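# Move the ice pack into the delivery bag

## Task

Place the ice pack, and nothing else, entirely inside the delivery bag, with the bag left upright. Do not release the pack so that it drops in from a height clear above the bag's rim; lower it in. Every other item must stay in the basket.

## Robot and tools

Robot: two arms, left_arm and right_arm, each a six-joint arm with a two-finger parallel gripper and a wrist camera. Fixed cameras are cam_high and cam_low; wrist cameras are cam_left_wrist and cam_right_wrist.

Frame: all positions, hand poses and offsets use the scene frame. Its origin sits at table-top height midway between the nominal arm bases; +x points out over the table, +z up, and left_arm is on the +y side (this is not the image's left). Actual bases: left_arm near (+0.019, +0.278, 0) m, right_arm near (-0.011, -0.297, 0) m. A gripper's fingers point along its own +z and separate along its own y. end_effector_position is the point between the pads, roughly 1 cm short of the tips. Reported poses can be off by a few centimetres.

The 14-number row: every motion command is one list of 14 numbers covering both arms, even if only one moves: dx, dy, dz, rx, ry, rz, opening for left_arm, then the same seven for right_arm. Each number lies in [-1, 1]. dx, dy, dz are an offset (not a place) along scene axes, measured from that arm's Hand target as it stood when the action or move began; 1.0 equals 0.6 m. rx, ry, rz form one rotation vector, offset about the Hand target position, with 1.0 equal to 180 degrees. Offsets accumulate: sending the same offset twice moves twice. Sending six zeros re-requests the current Hand target. The opening is absolute, not an offset: +1 fully open (0.094 m), -1 closed. A 0 there is a real command, so resend an arm's present opening to leave it unchanged.

execute_actions(actions, cameras): actions is a list of actions; each action is a table of up to 15 rows (one per 1/30 s step), and a short table repeats its last row. Every row in an action counts from the action's start pose, not from the row before. An empty list returns state plus images. cameras picks images by name, ["all"] for every one, [] for none.

move(target, speed, blend, opening_speed, grip_force, blocking, cameras): steers each gripper in a straight line toward its offset. target is one 14-number row or a list of up to 15 rows, all counted from the same starting Hand targets. speed is in m/s (0.002 to 2.9, default 0.25; rotation up to twice that in rad/s), one value or one per target. blend in metres rounds corners between listed targets; 0 stops at each. opening_speed sets how fast openings change per second on the -1..+1 scale (at least 0.2). grip_force is the per-pad force cap in newtons, 10 to 50, one value or one per arm; it persists, and lower values close slowly. blocking=false returns early while the move continues. Moves do not avoid obstacles or the other arm; the gripper lags and can overshoot, especially when fast or with the arm stretched. Avoid paths near an arm's own base. A changed opening on a later listed target is applied only after arrival.

wait(seconds 0 to 10) lets time pass with commands held. stop() brakes a running move. zoom_image(camera, region [x0, y0, x1, y1] in pixels, top-left origin, at most 504 by 504) enlarges part of a camera's latest image. read_manual gives licence texts only. finished_scene(scene) ends the current scene, giving its number; after the call ending scene 1, issue nothing else in that reply.

Results: each gives end_effector_position (m) and end_effector_quat_wxyz per arm, Hand target (the pose next offsets start from), Tool commands, Joint positions (last entry is measured opening in metres), joint torques, grip_measured on the command scale (reads up to about 2.5 mm wide when empty, narrower than a squeezed part), and grip_effort_nm (motor effort; negative closes). A move adds a "move:" line: done, off_target, moving, held or fault, plus limits such as paced or held. done means within 10 mm and 2 degrees; neither word says whether something is touched. Lines like MOTOR HOT or OVER-TEMPERATURE FAULT warn of heating; a faulted arm folds and idles.

Practical notes: the arm may stop short, sag or tilt under friction and load, so check the pose after each move and correct with a further offset. Orientation commands are clipped to 40 degrees from the current orientation per step. A blocked arm keeps pushing until commanded back. To release, command an opening well above grip_measured. For soft items close slowly.

Avoid: knocking or dropping things off the table, letting go of a moving object, fast impacts, hard pushes on fixed or heavy items, tipping the bag, and any contact or squeeze between the two arms or grippers. Don't keep an arm stretched or loaded longer than needed, as motors heat.

Each tool is called as name(argument=value, ...), one argument or row to a line, values as JSON.

## Session

execute_actions(
  actions=[],
)

Scene clock: 0.00 s.
left_arm: end_effector_position=(+0.1063, -0.0526, +0.3404) grip_measured=+1.000 grip_effort_nm=n/a end_effector_quat_wxyz=(+0.449, +0.458, +0.709, -0.295) | right_arm: end_effector_position=(+0.2811, -0.5739, +0.1714) grip_measured=+1.000 grip_effort_nm=n/a end_effector_quat_wxyz=(+0.703, +0.034, +0.705, +0.091)
Joint positions: left_arm=[-1.454 1.059 1.238 -0.633 -0.259 -0.133 0.094] | right_arm=[-1.187 1.825 0.672 1.169 -1.265 0.191 0.094]
Joint velocities: within noise
Joint torques (N m): no reading
Heat: left arm: 36 °C; right arm: 38 °C.
Hand target: left_arm +0.1061, -0.0517, +0.3421; +0.449, +0.457, +0.708, -0.296 | right_arm +0.2813, -0.5745, +0.1750; +0.705, +0.030, +0.704, +0.087
Tool commands: left_gripper/opening=+1.0 right_gripper/opening=+1.0

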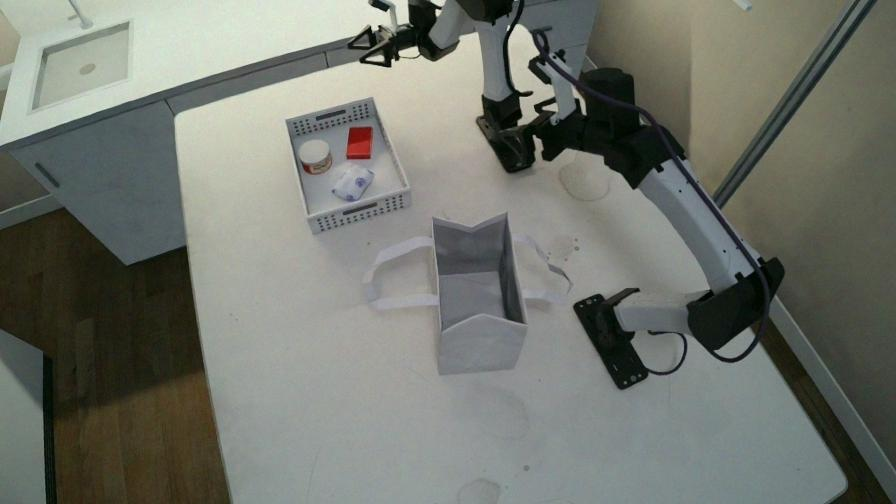

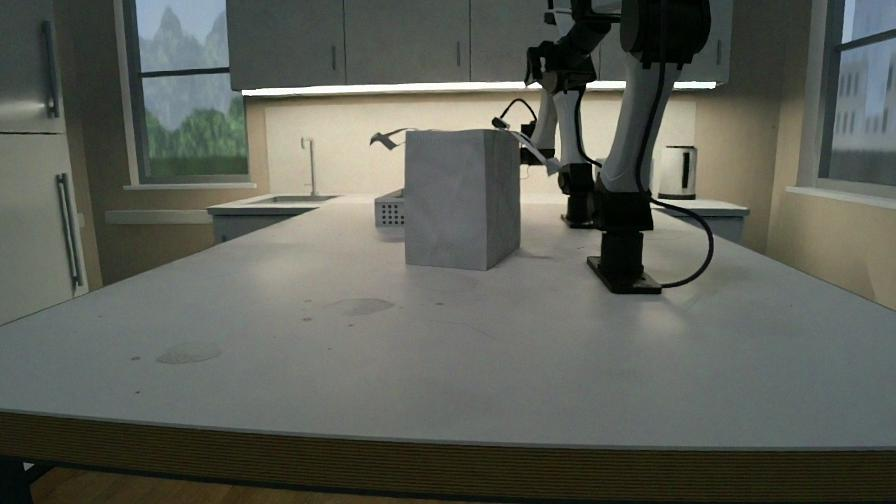

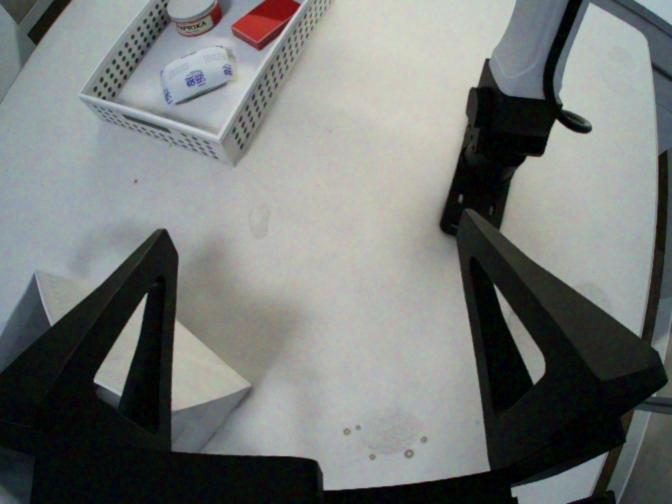

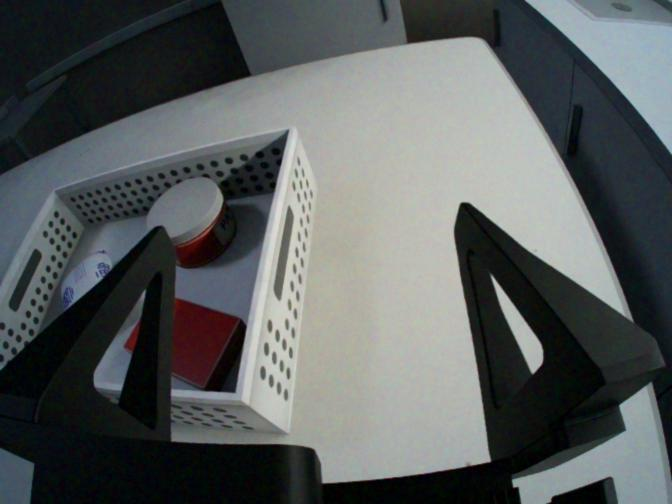

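zoom_image(
  camera="cam_high",
  region=[270, 80, 430, 250],
)

zoom_image(
  camera="cam_high",
  region=[350, 190, 590, 390],
)

zoom_image(
  camera="cam_left_wrist",
  region=[60, 0, 360, 180],
)

zoom_image(
  camera="cam_low",
  region=[340, 90, 640, 300],
)

Scaled by 2.965 from the camera's 896x504 image, which has a finer 1280x720 frame.

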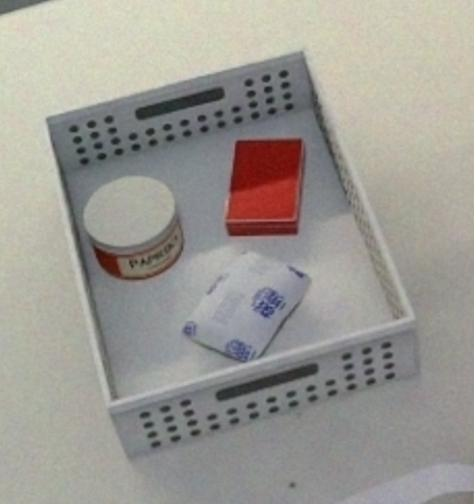

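Scaled by 2.100 from the camera's 896x504 image, which has a finer 1280x720 frame.

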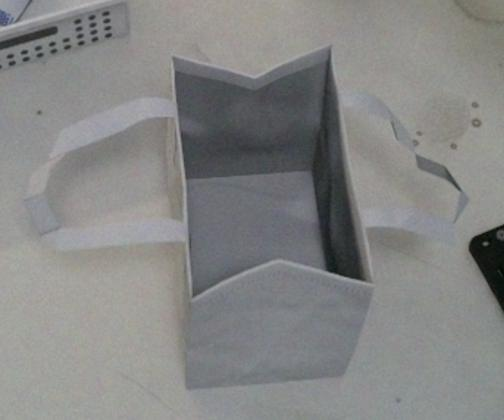

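Scaled by 1.680 from the camera's 672x504 image, which has a finer 960x720 frame.

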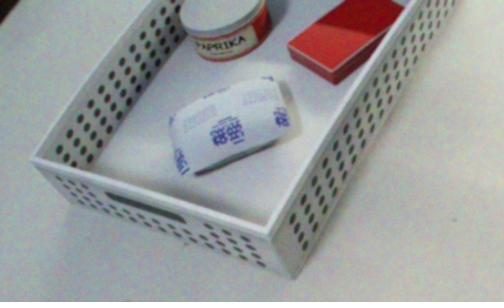

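Scaled by 1.680 from the camera's 896x504 image, which has a finer 1280x720 frame.

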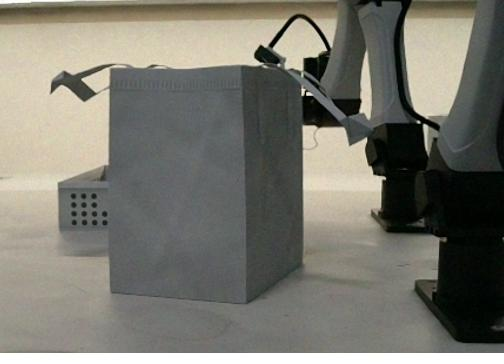

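move(
  target=[
    [0.405,0.40,0.18,0,0,0.333,1,0.09,0.233,0.08,-0.1006,0.174,0.1061,0.6],
    [0.26,0.952,0.097,0,0,0.667,1,0.1812,0.4658,0.0417,-0.2012,0.3479,0.2122,0.6],
  ],
  blend=[0.05,0],
  speed=0.4,
  cameras=["cam_right_wrist","cam_high"],
)

Scene clock: 25.07 s.
left_arm: end_effector_position=(+0.2595, +0.5184, +0.4029) grip_measured=+1.000 grip_effort_nm=0.02 end_effector_quat_wxyz=(+0.481, -0.390, +0.746, +0.243) | right_arm: end_effector_position=(+0.3860, -0.2934, +0.2007) grip_measured=+0.603 grip_effort_nm=-0.16 end_effector_quat_wxyz=(+0.167, -0.357, +0.917, +0.066)
Joint positions: left_arm=[0.635 1.173 1.576 -0.853 -0.275 -0.144 0.094] | right_arm=[-0.111 1.852 1.885 -1.361 -0.27 -0.819 0.075]
Joint torques (N m): left_arm=[1.16 -2.69 5.89 2.1 -0.11 0.22] | right_arm=[0.2 -7.6 7.92 0.85 -0.11 0.04]
Heat: left arm: 42 °C; right arm: 40 °C.
Hand target: left_arm +0.2621, +0.5196, +0.4004; +0.481, -0.385, +0.750, +0.241 | right_arm +0.3900, -0.2950, +0.2000; +0.162, -0.353, +0.919, +0.062
Off the commanded pose: left_arm 0.004 m, 1 deg | right_arm 0.004 m, 1 deg.
move: done
camera_calibration:
cam_right_wrist: T_world_to_cam=[[0.634309, -0.771907, 0.0425706, -0.48805], [-0.682314, -0.533097, 0.500255, 0.00525073], [-0.363456, -0.346362, -0.864831, 0.332995], [0, 0, 0, 1]] pos_world=[0.434186, -0.258593, 0.306134]
Images, in order (width x height): cam_high 896x504, cam_right_wrist 672x504.

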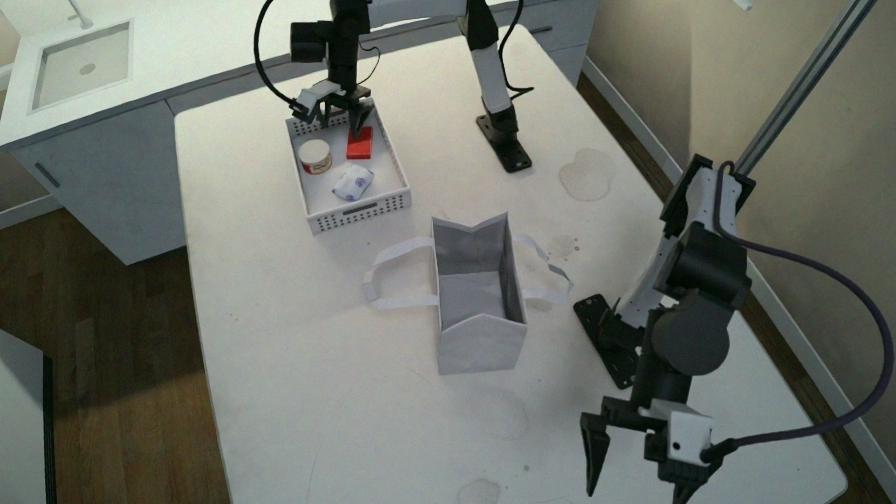

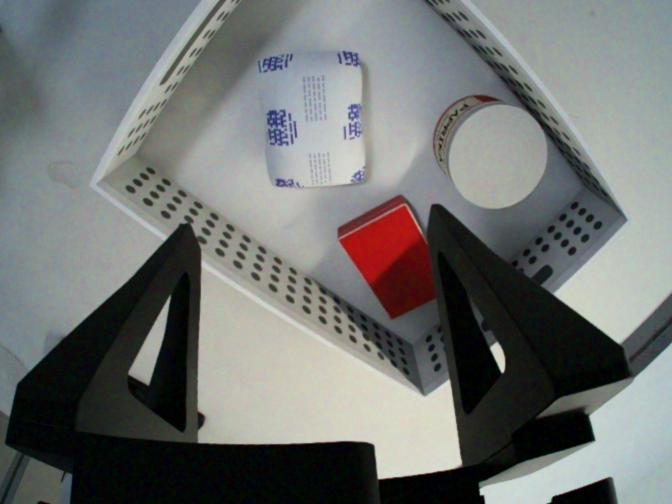

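move(
  target=[0,0,0,0,0,0,1,-0.0017,-0.0033,-0.25,0,0,0,0.75],
  speed=0.25,
  cameras=["cam_right_wrist","cam_high"],
)

Scene clock: 29.67 s.
left_arm: end_effector_position=(+0.2595, +0.5184, +0.4029) grip_measured=+1.000 grip_effort_nm=0.01 end_effector_quat_wxyz=(+0.481, -0.390, +0.746, +0.243) | right_arm: end_effector_position=(+0.3913, -0.2942, +0.0604) grip_measured=+0.747 grip_effort_nm=0.13 end_effector_quat_wxyz=(+0.172, -0.358, +0.916, +0.062)
Joint positions: left_arm=[0.635 1.173 1.576 -0.853 -0.275 -0.144 0.094] | right_arm=[-0.111 1.866 1.338 -0.788 -0.268 -0.819 0.082]
Joint torques (N m): left_arm=[1.17 -2.69 5.87 2.1 -0.11 0.22] | right_arm=[-0.2 -8.36 4.41 1.12 -0.17 -0.01]
Heat: left arm: 42 °C; right arm: 41 °C.
Hand target: left_arm +0.2621, +0.5196, +0.4003; +0.481, -0.385, +0.750, +0.241 | right_arm +0.3889, -0.2969, +0.0501; +0.162, -0.353, +0.919, +0.062
Off the commanded pose: left_arm 0.004 m, 1 deg | right_arm 0.011 m, 1 deg.
move: off_target (right_arm)
camera_calibration:
cam_right_wrist: T_world_to_cam=[[0.633228, -0.772258, 0.0513751, -0.486324], [-0.688036, -0.531283, 0.494313, 0.0817603], [-0.354442, -0.34836, -0.867765, 0.209353], [0, 0, 0, 1]] pos_world=[0.438412, -0.2592, 0.166239]
Images, in order (width x height): cam_high 896x504, cam_right_wrist 672x504.

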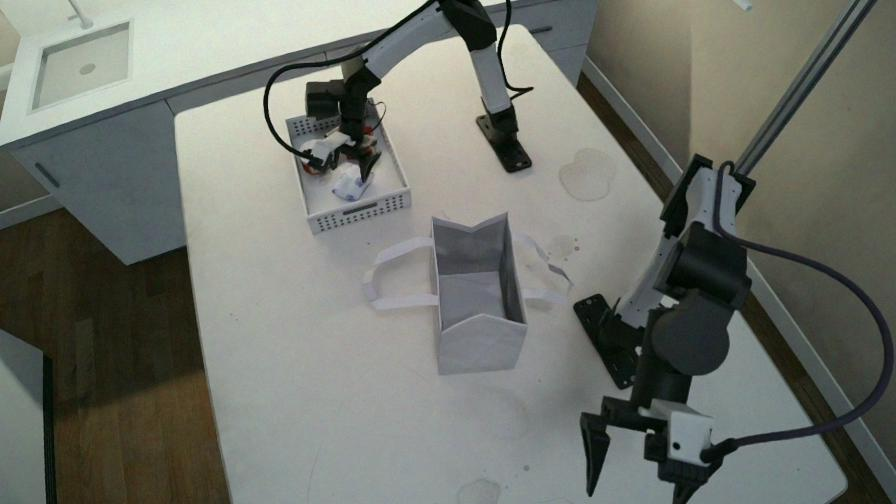

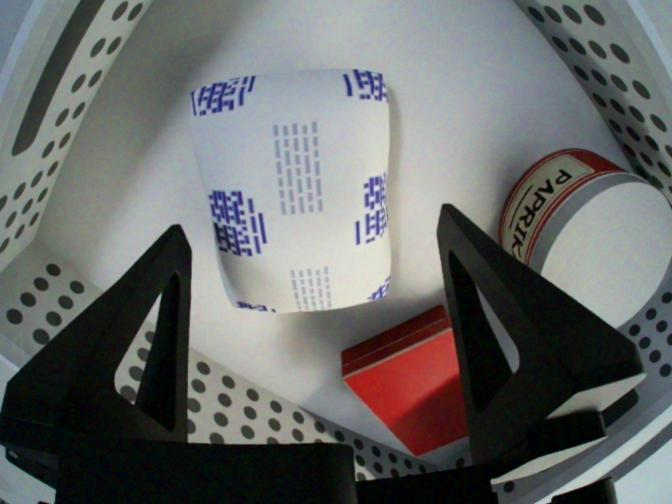

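move(
  target=[0,0,0,0,0,0,1,0,0.0073,-0.05,0,0,0,0.75],
  speed=0.1,
  cameras=["cam_right_wrist"],
)

Scene clock: 32.60 s.
left_arm: end_effector_position=(+0.2595, +0.5184, +0.4029) grip_measured=+1.000 grip_effort_nm=0.02 end_effector_quat_wxyz=(+0.481, -0.390, +0.746, +0.243) | right_arm: end_effector_position=(+0.3924, -0.2944, +0.0315) grip_measured=+0.747 grip_effort_nm=0.13 end_effector_quat_wxyz=(+0.174, -0.355, +0.916, +0.061)
Joint positions: left_arm=[0.635 1.173 1.576 -0.853 -0.275 -0.144 0.094] | right_arm=[-0.111 1.903 1.264 -0.672 -0.268 -0.813 0.082]
Joint torques (N m): left_arm=[1.18 -2.69 5.87 2.1 -0.11 0.23] | right_arm=[0.7 -8.14 4.3 1.13 -0.15 0.05]
Heat: left arm: 41 °C; right arm: 42 °C.
Hand target: left_arm +0.2621, +0.5196, +0.4003; +0.481, -0.385, +0.750, +0.241 | right_arm +0.3890, -0.2925, +0.0200; +0.162, -0.353, +0.919, +0.062
Off the commanded pose: left_arm 0.004 m, 1 deg | right_arm 0.012 m, 1 deg.
move: off_target (right_arm)
camera_calibration:
cam_right_wrist: T_world_to_cam=[[0.628671, -0.775782, 0.0541737, -0.485047], [-0.693297, -0.527543, 0.490955, 0.0999804], [-0.352295, -0.346207, -0.869499, 0.184416], [0, 0, 0, 1]] pos_world=[0.43922, -0.259701, 0.13754]
Images, in order (width x height): cam_right_wrist 672x504.

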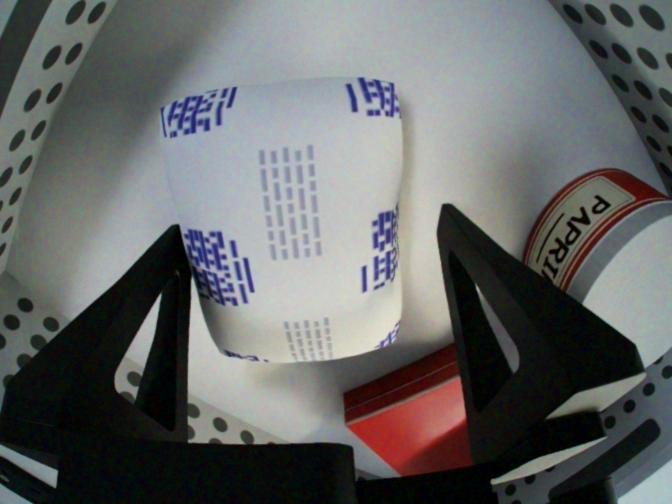

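move(
  target=[
    [0,0,0,0,0,0,1,-0.0083,0.0167,0.025,0,0,0,0.75],
    [0,0,0,0,0,0,1,-0.0083,0.0167,-0.01,0,0,0,0.75],
  ],
  speed=0.1,
  cameras=["cam_right_wrist"],
)

Scene clock: 34.93 s.
left_arm: end_effector_position=(+0.2595, +0.5184, +0.4029) grip_measured=+1.000 grip_effort_nm=0.01 end_effector_quat_wxyz=(+0.481, -0.390, +0.746, +0.243) | right_arm: end_effector_position=(+0.3873, -0.2836, +0.0216) grip_measured=+0.747 grip_effort_nm=0.13 end_effector_quat_wxyz=(+0.169, -0.356, +0.917, +0.063)
Joint positions: left_arm=[0.635 1.173 1.576 -0.853 -0.275 -0.144 0.094] | right_arm=[-0.082 1.903 1.223 -0.633 -0.26 -0.786 0.082]
Joint torques (N m): left_arm=[1.17 -2.67 5.87 2.11 -0.11 0.22] | right_arm=[0.51 -9.09 4.04 1.1 -0.17 0.03]
Heat: left arm: 41 °C; right arm: 42 °C.
Hand target: left_arm +0.2621, +0.5196, +0.4003; +0.481, -0.385, +0.750, +0.241 | right_arm +0.3840, -0.2826, +0.0140; +0.162, -0.353, +0.919, +0.062
Off the commanded pose: left_arm 0.004 m, 1 deg | right_arm 0.008 m, 1 deg.
move: done
camera_calibration:
cam_right_wrist: T_world_to_cam=[[0.630776, -0.77447, 0.0481322, -0.473185], [-0.687334, -0.528865, 0.49787, 0.10418], [-0.36013, -0.347128, -0.865915, 0.180537], [0, 0, 0, 1]] pos_world=[0.435097, -0.248701, 0.127237]
Images, in order (width x height): cam_right_wrist 672x504.

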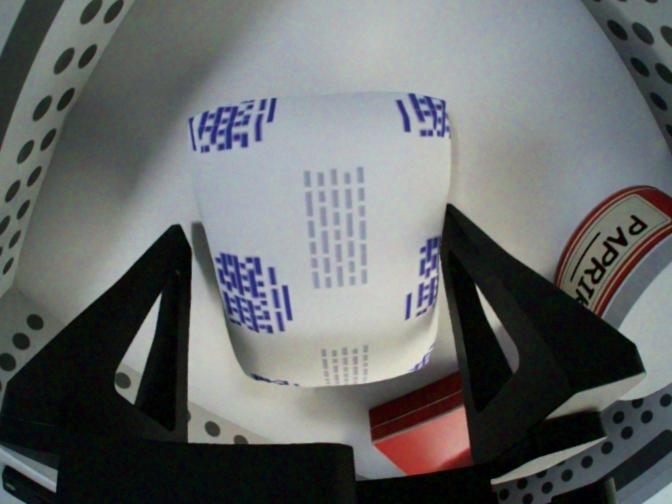

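move(
  target=[0,0,0,0,0,0,1,0,0,0,0,0,0,0.1],
  opening_speed=0.6,
  cameras=["cam_right_wrist"],
)

Scene clock: 37.33 s.
left_arm: end_effector_position=(+0.2595, +0.5184, +0.4029) grip_measured=+1.000 grip_effort_nm=0.02 end_effector_quat_wxyz=(+0.481, -0.390, +0.746, +0.243) | right_arm: end_effector_position=(+0.3892, -0.2844, +0.0219) grip_measured=+0.156 grip_effort_nm=-0.97 end_effector_quat_wxyz=(+0.172, -0.355, +0.917, +0.060)
Joint positions: left_arm=[0.635 1.173 1.576 -0.853 -0.275 -0.144 0.094] | right_arm=[-0.082 1.903 1.223 -0.625 -0.256 -0.784 0.054]
Joint torques (N m): left_arm=[1.16 -2.69 5.87 2.11 -0.11 0.23] | right_arm=[0.46 -9.02 4.16 1.06 -0.19 0.02]
Heat: left arm: 41 °C; right arm: 42 °C.
Hand target: left_arm +0.2621, +0.5196, +0.4003; +0.481, -0.385, +0.750, +0.241 | right_arm +0.3840, -0.2826, +0.0140; +0.162, -0.353, +0.919, +0.062
Off the commanded pose: left_arm 0.004 m, 1 deg | right_arm 0.010 m, 1 deg.
move: done
camera_calibration:
cam_right_wrist: T_world_to_cam=[[0.628518, -0.775795, 0.0557408, -0.474688], [-0.692275, -0.525303, 0.494785, 0.107933], [-0.354571, -0.349569, -0.867226, 0.178369], [0, 0, 0, 1]] pos_world=[0.436314, -0.249211, 0.127742]
Images, in order (width x height): cam_right_wrist 672x504.

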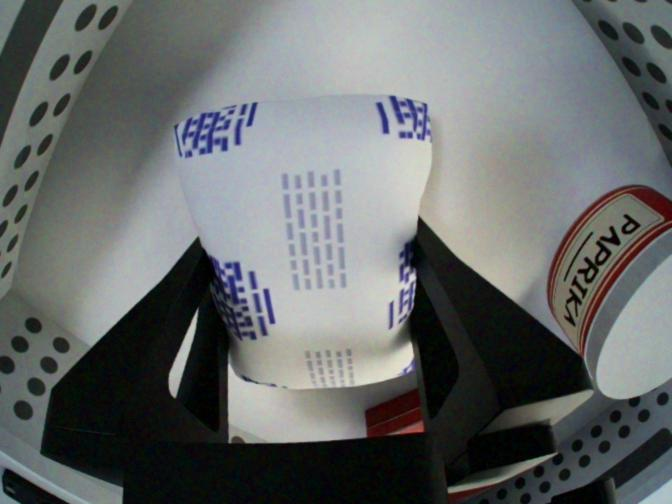

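move(
  target=[
    [0,0,0,0,0,0,1,0,0,0.21,0,0,0,0.1],
    [0,0,0,0,0,0,1,-0.1567,0.471,0.51,0.1124,-0.0831,0.1255,0.1],
    [0,0,0,0,0,0,1,-0.1783,0.711,0.4933,0.1324,-0.085,0.1659,0.1],
  ],
  blend=[0.03,0.04,0],
  speed=0.3,
  cameras=["all"],
)

Scene clock: 54.03 s.
left_arm: end_effector_position=(+0.2595, +0.5184, +0.4029) grip_measured=+1.000 grip_effort_nm=0.01 end_effector_quat_wxyz=(+0.481, -0.390, +0.746, +0.243) | right_arm: end_effector_position=(+0.2707, +0.1396, +0.3049) grip_measured=+0.148 grip_effort_nm=-1.05 end_effector_quat_wxyz=(+0.318, -0.547, +0.737, +0.240)
Joint positions: left_arm=[0.635 1.173 1.576 -0.853 -0.275 -0.144 0.094] | right_arm=[0.904 1.981 2.24 -1.047 -0.274 -0.256 0.054]
Joint torques (N m): left_arm=[1.16 -2.7 5.89 2.1 -0.11 0.22] | right_arm=[-0.08 -9.17 8.66 1.97 -0.11 0.03]
Heat: left arm: 42 °C; right arm: 44 °C.
Hand target: left_arm +0.2621, +0.5196, +0.4003; +0.481, -0.385, +0.750, +0.241 | right_arm +0.2769, +0.1441, +0.3101; +0.328, -0.541, +0.737, +0.241
Off the commanded pose: left_arm 0.004 m, 1 deg | right_arm 0.009 m, 1 deg.
move: done
camera_calibration:
cam_left_wrist: T_world_to_cam=[[0.776802, -0.629715, -0.0061475, 0.120864], [-0.609904, -0.74986, -0.256371, 0.649927], [0.156831, 0.202899, -0.966559, 0.360977], [0, 0, 0, 1]] pos_world=[0.245893, 0.490222, 0.516271]
cam_right_wrist: T_world_to_cam=[[0.935783, -0.352497, 0.00745192, -0.214692], [-0.352171, -0.933485, 0.0676846, 0.203684], [-0.0169024, -0.0659625, -0.997679, 0.438805], [0, 0, 0, 1]] pos_world=[0.280054, 0.143403, 0.4256]

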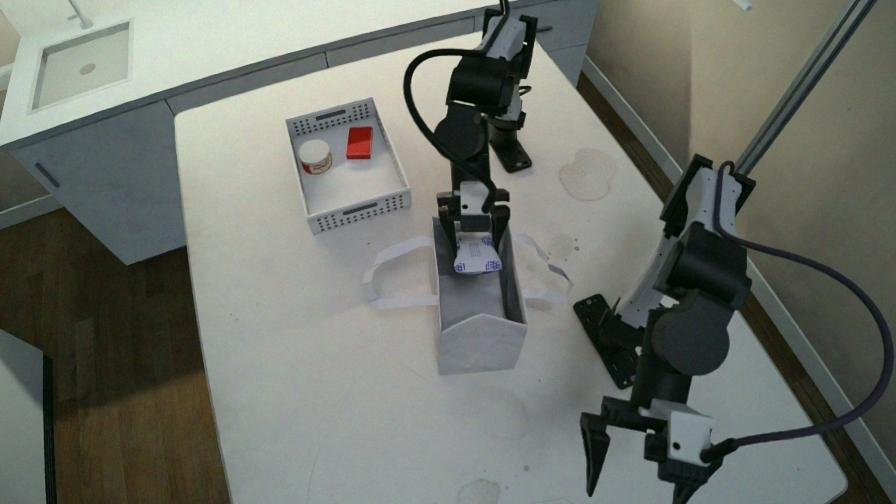

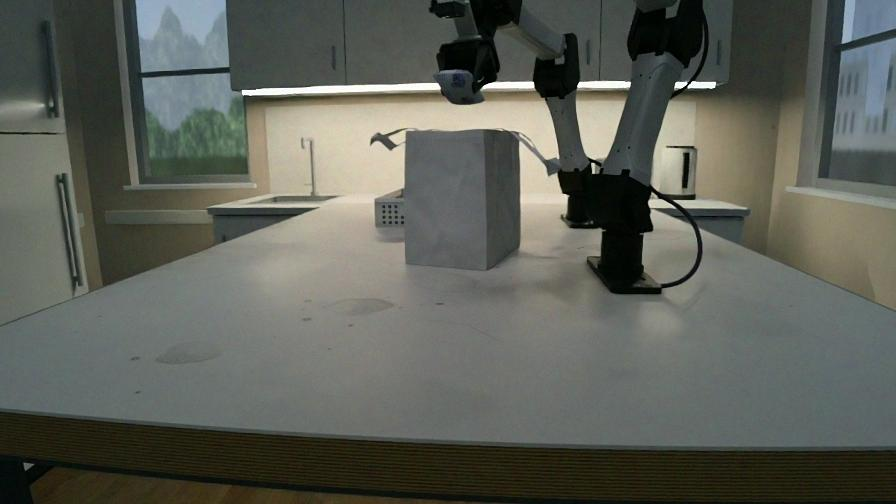

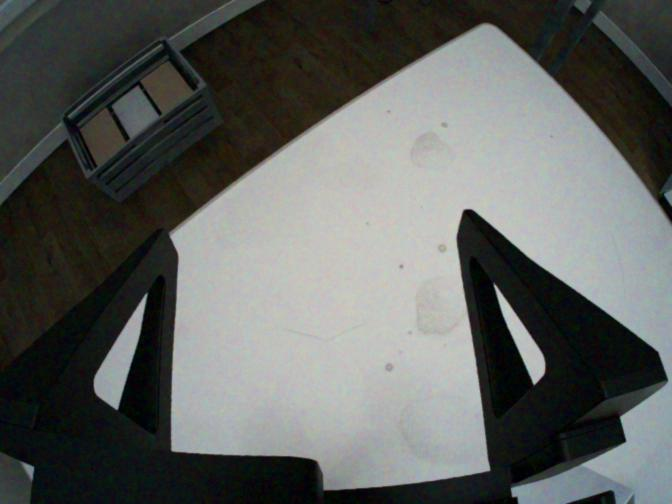

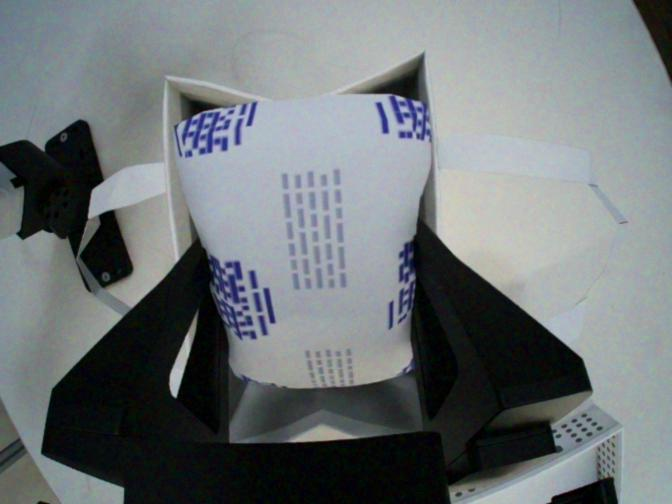

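move(
  target=[0,0,0,0,0,0,1,-0.015,0,-0.2583,-0.1219,0.0384,0,0.1],
  speed=0.15,
  cameras=["all"],
)

Scene clock: 57.77 s.
left_arm: end_effector_position=(+0.2595, +0.5184, +0.4029) grip_measured=+1.000 grip_effort_nm=0.01 end_effector_quat_wxyz=(+0.481, -0.390, +0.746, +0.243) | right_arm: end_effector_position=(+0.2691, +0.1428, +0.1647) grip_measured=+0.148 grip_effort_nm=-1.05 end_effector_quat_wxyz=(+0.181, -0.572, +0.789, +0.136)
Joint positions: left_arm=[0.635 1.173 1.576 -0.853 -0.275 -0.144 0.094] | right_arm=[0.956 2.178 2.169 -1.124 -0.136 -0.266 0.054]
Joint torques (N m): left_arm=[1.17 -2.67 5.9 2.1 -0.11 0.22] | right_arm=[0.51 -11.56 5.44 1.37 -0.05 -0.14]
Heat: left arm: 42 °C; right arm: 44 °C.
Hand target: left_arm +0.2621, +0.5196, +0.4003; +0.481, -0.385, +0.750, +0.241 | right_arm +0.2679, +0.1440, +0.1549; +0.174, -0.578, +0.787, +0.128
Off the commanded pose: left_arm 0.004 m, 1 deg | right_arm 0.010 m, 1 deg.
move: done
camera_calibration:
cam_left_wrist: T_world_to_cam=[[0.776802, -0.629715, -0.0061475, 0.120864], [-0.609904, -0.74986, -0.256371, 0.649927], [0.156831, 0.202899, -0.966559, 0.360977], [0, 0, 0, 1]] pos_world=[0.245893, 0.490222, 0.516271]
cam_right_wrist: T_world_to_cam=[[0.93051, -0.364998, 0.0304602, -0.211517], [-0.343766, -0.84162, 0.416535, 0.142859], [-0.126398, -0.398061, -0.908609, 0.361306], [0, 0, 0, 1]] pos_world=[0.291597, 0.186852, 0.275223]

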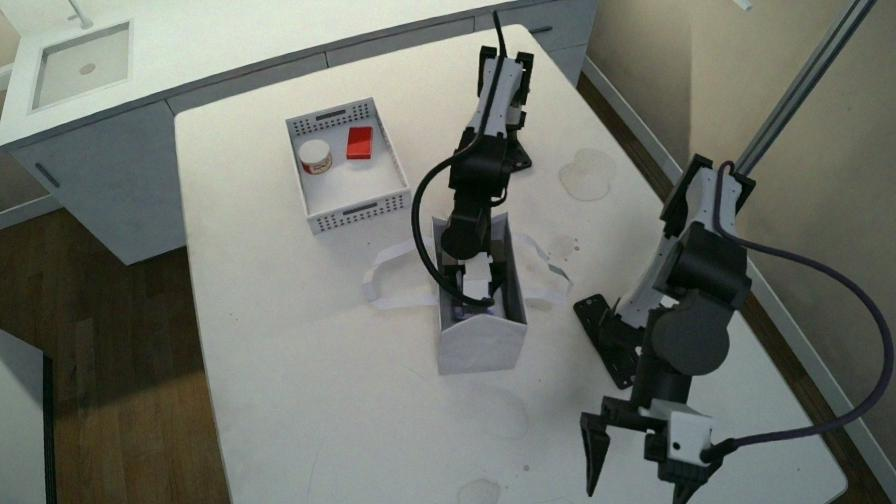

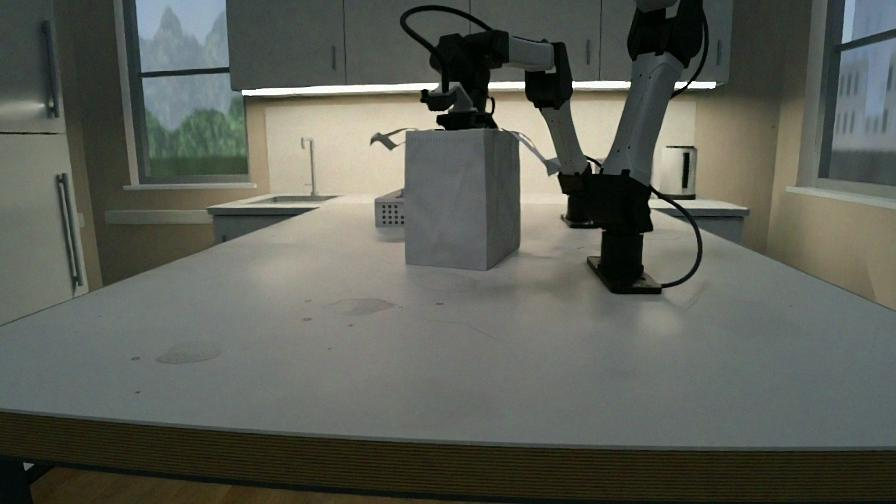

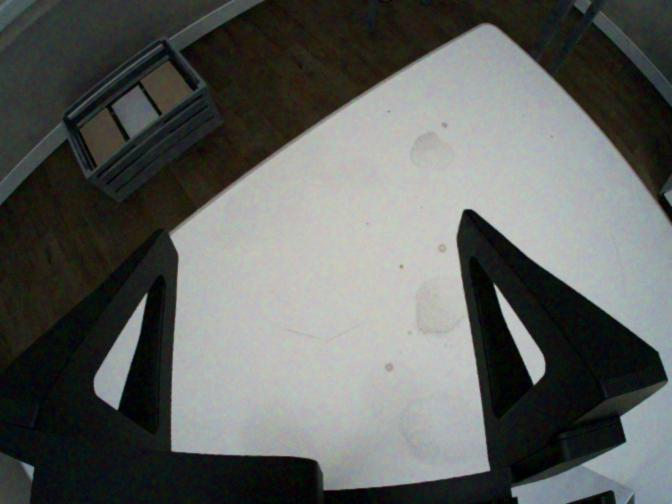

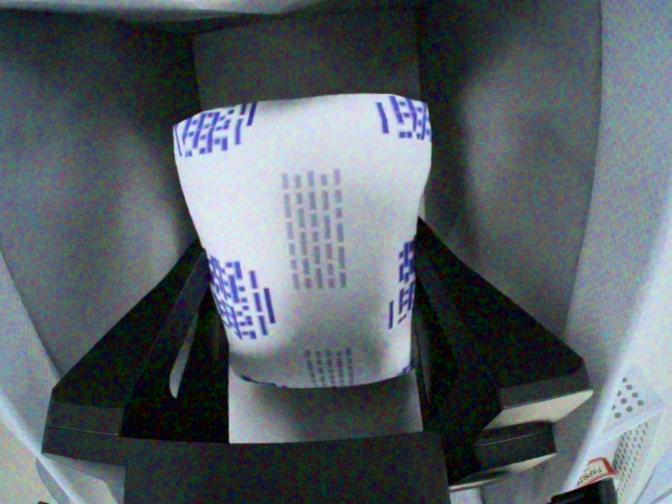

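move(
  target=[0,0,0,0,0,0,1,-0.007,0.003,-0.04,-0.016,0.005,0,0.1],
  speed=0.1,
  cameras=["cam_low","cam_high","cam_right_wrist"],
)

Scene clock: 60.27 s.
left_arm: end_effector_position=(+0.2595, +0.5184, +0.4029) grip_measured=+1.000 grip_effort_nm=0.02 end_effector_quat_wxyz=(+0.481, -0.390, +0.746, +0.243) | right_arm: end_effector_position=(+0.2648, +0.1454, +0.1431) grip_measured=+0.148 grip_effort_nm=-1.05 end_effector_quat_wxyz=(+0.162, -0.578, +0.790, +0.121)
Joint positions: left_arm=[0.635 1.173 1.576 -0.853 -0.275 -0.144 0.094] | right_arm=[0.972 2.214 2.16 -1.124 -0.117 -0.266 0.054]
Joint torques (N m): left_arm=[1.16 -2.69 5.87 2.1 -0.11 0.22] | right_arm=[0.55 -11.56 5.09 1.33 0.01 -0.04]
Heat: left arm: 42 °C; right arm: 44 °C.
Hand target: left_arm +0.2621, +0.5196, +0.4003; +0.481, -0.385, +0.750, +0.241 | right_arm +0.2636, +0.1458, +0.1309; +0.153, -0.581, +0.791, +0.113
Off the commanded pose: left_arm 0.004 m, 1 deg | right_arm 0.012 m, 1 deg.
move: off_target (right_arm)
camera_calibration:
cam_right_wrist: T_world_to_cam=[[0.933819, -0.355797, 0.0372903, -0.209087], [-0.332198, -0.823724, 0.459481, 0.140675], [-0.132765, -0.44146, -0.887404, 0.347155], [0, 0, 0, 1]] pos_world=[0.288072, 0.19474, 0.251226]
Images, in order (width x height): cam_high 896x504, cam_low 896x504, cam_right_wrist 672x504.

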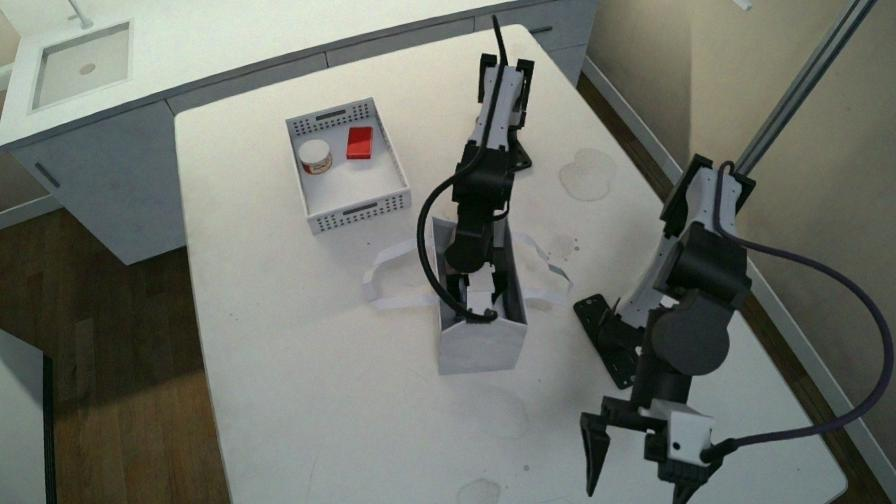

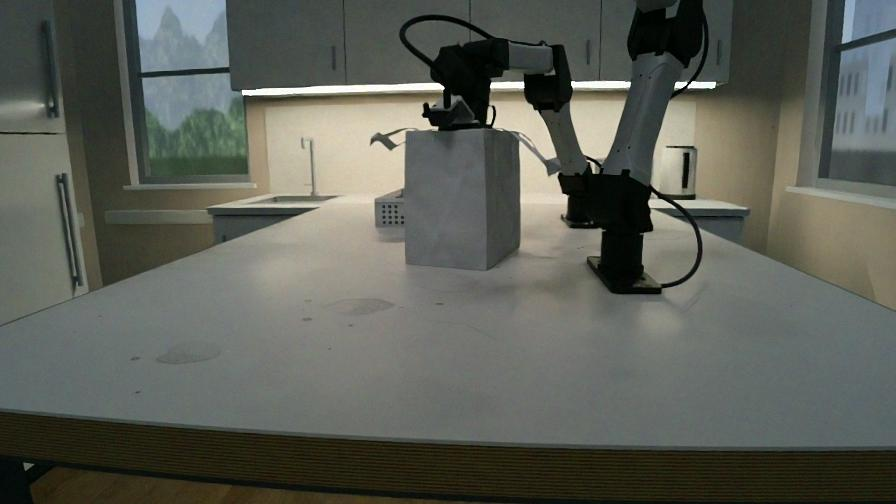

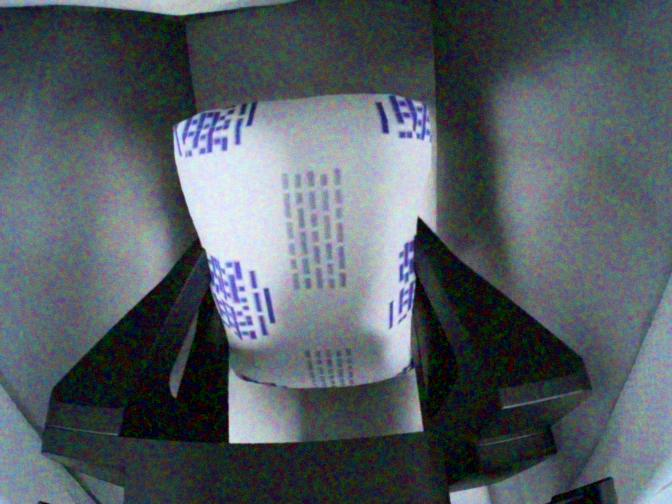

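move(
  target=[0,0,0,0,0,0,1,0,0,0.02,0,0,0,0.42],
  speed=0.1,
  cameras=["cam_right_wrist"],
)

Scene clock: 61.93 s.
left_arm: end_effector_position=(+0.2595, +0.5184, +0.4029) grip_measured=+1.000 grip_effort_nm=0.02 end_effector_quat_wxyz=(+0.481, -0.390, +0.746, +0.243) | right_arm: end_effector_position=(+0.2628, +0.1422, +0.1484) grip_measured=+0.417 grip_effort_nm=0.13 end_effector_quat_wxyz=(+0.158, -0.579, +0.791, +0.119)
Joint positions: left_arm=[0.635 1.173 1.576 -0.853 -0.275 -0.144 0.094] | right_arm=[0.972 2.214 2.185 -1.161 -0.116 -0.266 0.067]
Joint torques (N m): left_arm=[1.18 -2.67 5.86 2.1 -0.11 0.22] | right_arm=[0.55 -10.54 8.28 1.14 0 -0.07]
Heat: left arm: 42 °C; right arm: 45 °C.
Hand target: left_arm +0.2621, +0.5196, +0.4003; +0.481, -0.385, +0.750, +0.241 | right_arm +0.2637, +0.1459, +0.1430; +0.153, -0.581, +0.791, +0.113
Off the commanded pose: left_arm 0.004 m, 1 deg | right_arm 0.007 m, 1 deg.
move: done
camera_calibration:
cam_right_wrist: T_world_to_cam=[[0.93384, -0.355891, 0.0358365, -0.208444], [-0.330144, -0.819032, 0.469245, 0.132256], [-0.137649, -0.450031, -0.88234, 0.351924], [0, 0, 0, 1]] pos_world=[0.286759, 0.192516, 0.255926]
Images, in order (width x height): cam_right_wrist 672x504.

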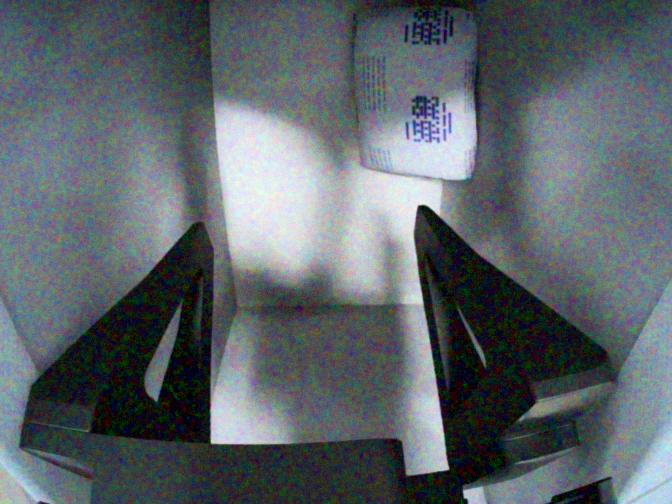

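move(
  target=[
    [0,0,0,0,0,0,1,0.01,-0.005,0.285,0.12,-0.038,0,0.42],
    [0,0,0,0,0,0,1,0.0,-0.3,0.3,0.12,-0.038,0,0.42],
  ],
  blend=[0.05,0],
  speed=0.25,
  cameras=["cam_high"],
)

Scene clock: 64.70 s.
left_arm: end_effector_position=(+0.2595, +0.5184, +0.4029) grip_measured=+1.000 grip_effort_nm=0.01 end_effector_quat_wxyz=(+0.481, -0.390, +0.746, +0.243) | right_arm: end_effector_position=(+0.2698, -0.0305, +0.3248) grip_measured=+0.417 grip_effort_nm=0.13 end_effector_quat_wxyz=(+0.312, -0.545, +0.747, +0.220)
Joint positions: left_arm=[0.635 1.173 1.576 -0.853 -0.275 -0.144 0.094] | right_arm=[0.553 1.581 1.879 -1.215 -0.466 -0.544 0.067]
Joint torques (N m): left_arm=[1.18 -2.67 5.89 2.11 -0.11 0.22] | right_arm=[-0.39 -8.49 3.86 1.56 -0.47 -0.19]
Heat: left arm: 42 °C; right arm: 46 °C.
Hand target: left_arm +0.2621, +0.5196, +0.4003; +0.481, -0.385, +0.750, +0.241 | right_arm +0.2636, -0.0341, +0.3231; +0.306, -0.547, +0.746, +0.224
Off the commanded pose: left_arm 0.004 m, 1 deg | right_arm 0.007 m, 1 deg.
move: done
Images, in order (width x height): cam_high 896x504.

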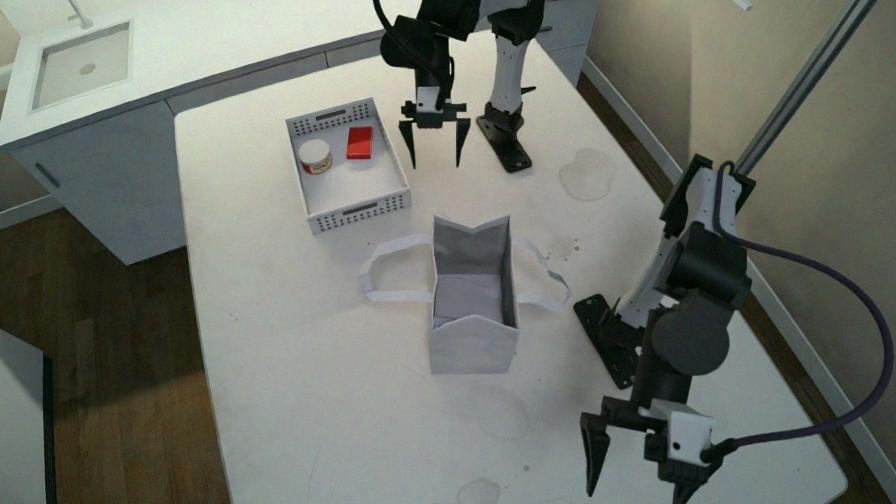

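finished_scene(
  scene=1,
)

The scene is finished: the task was done.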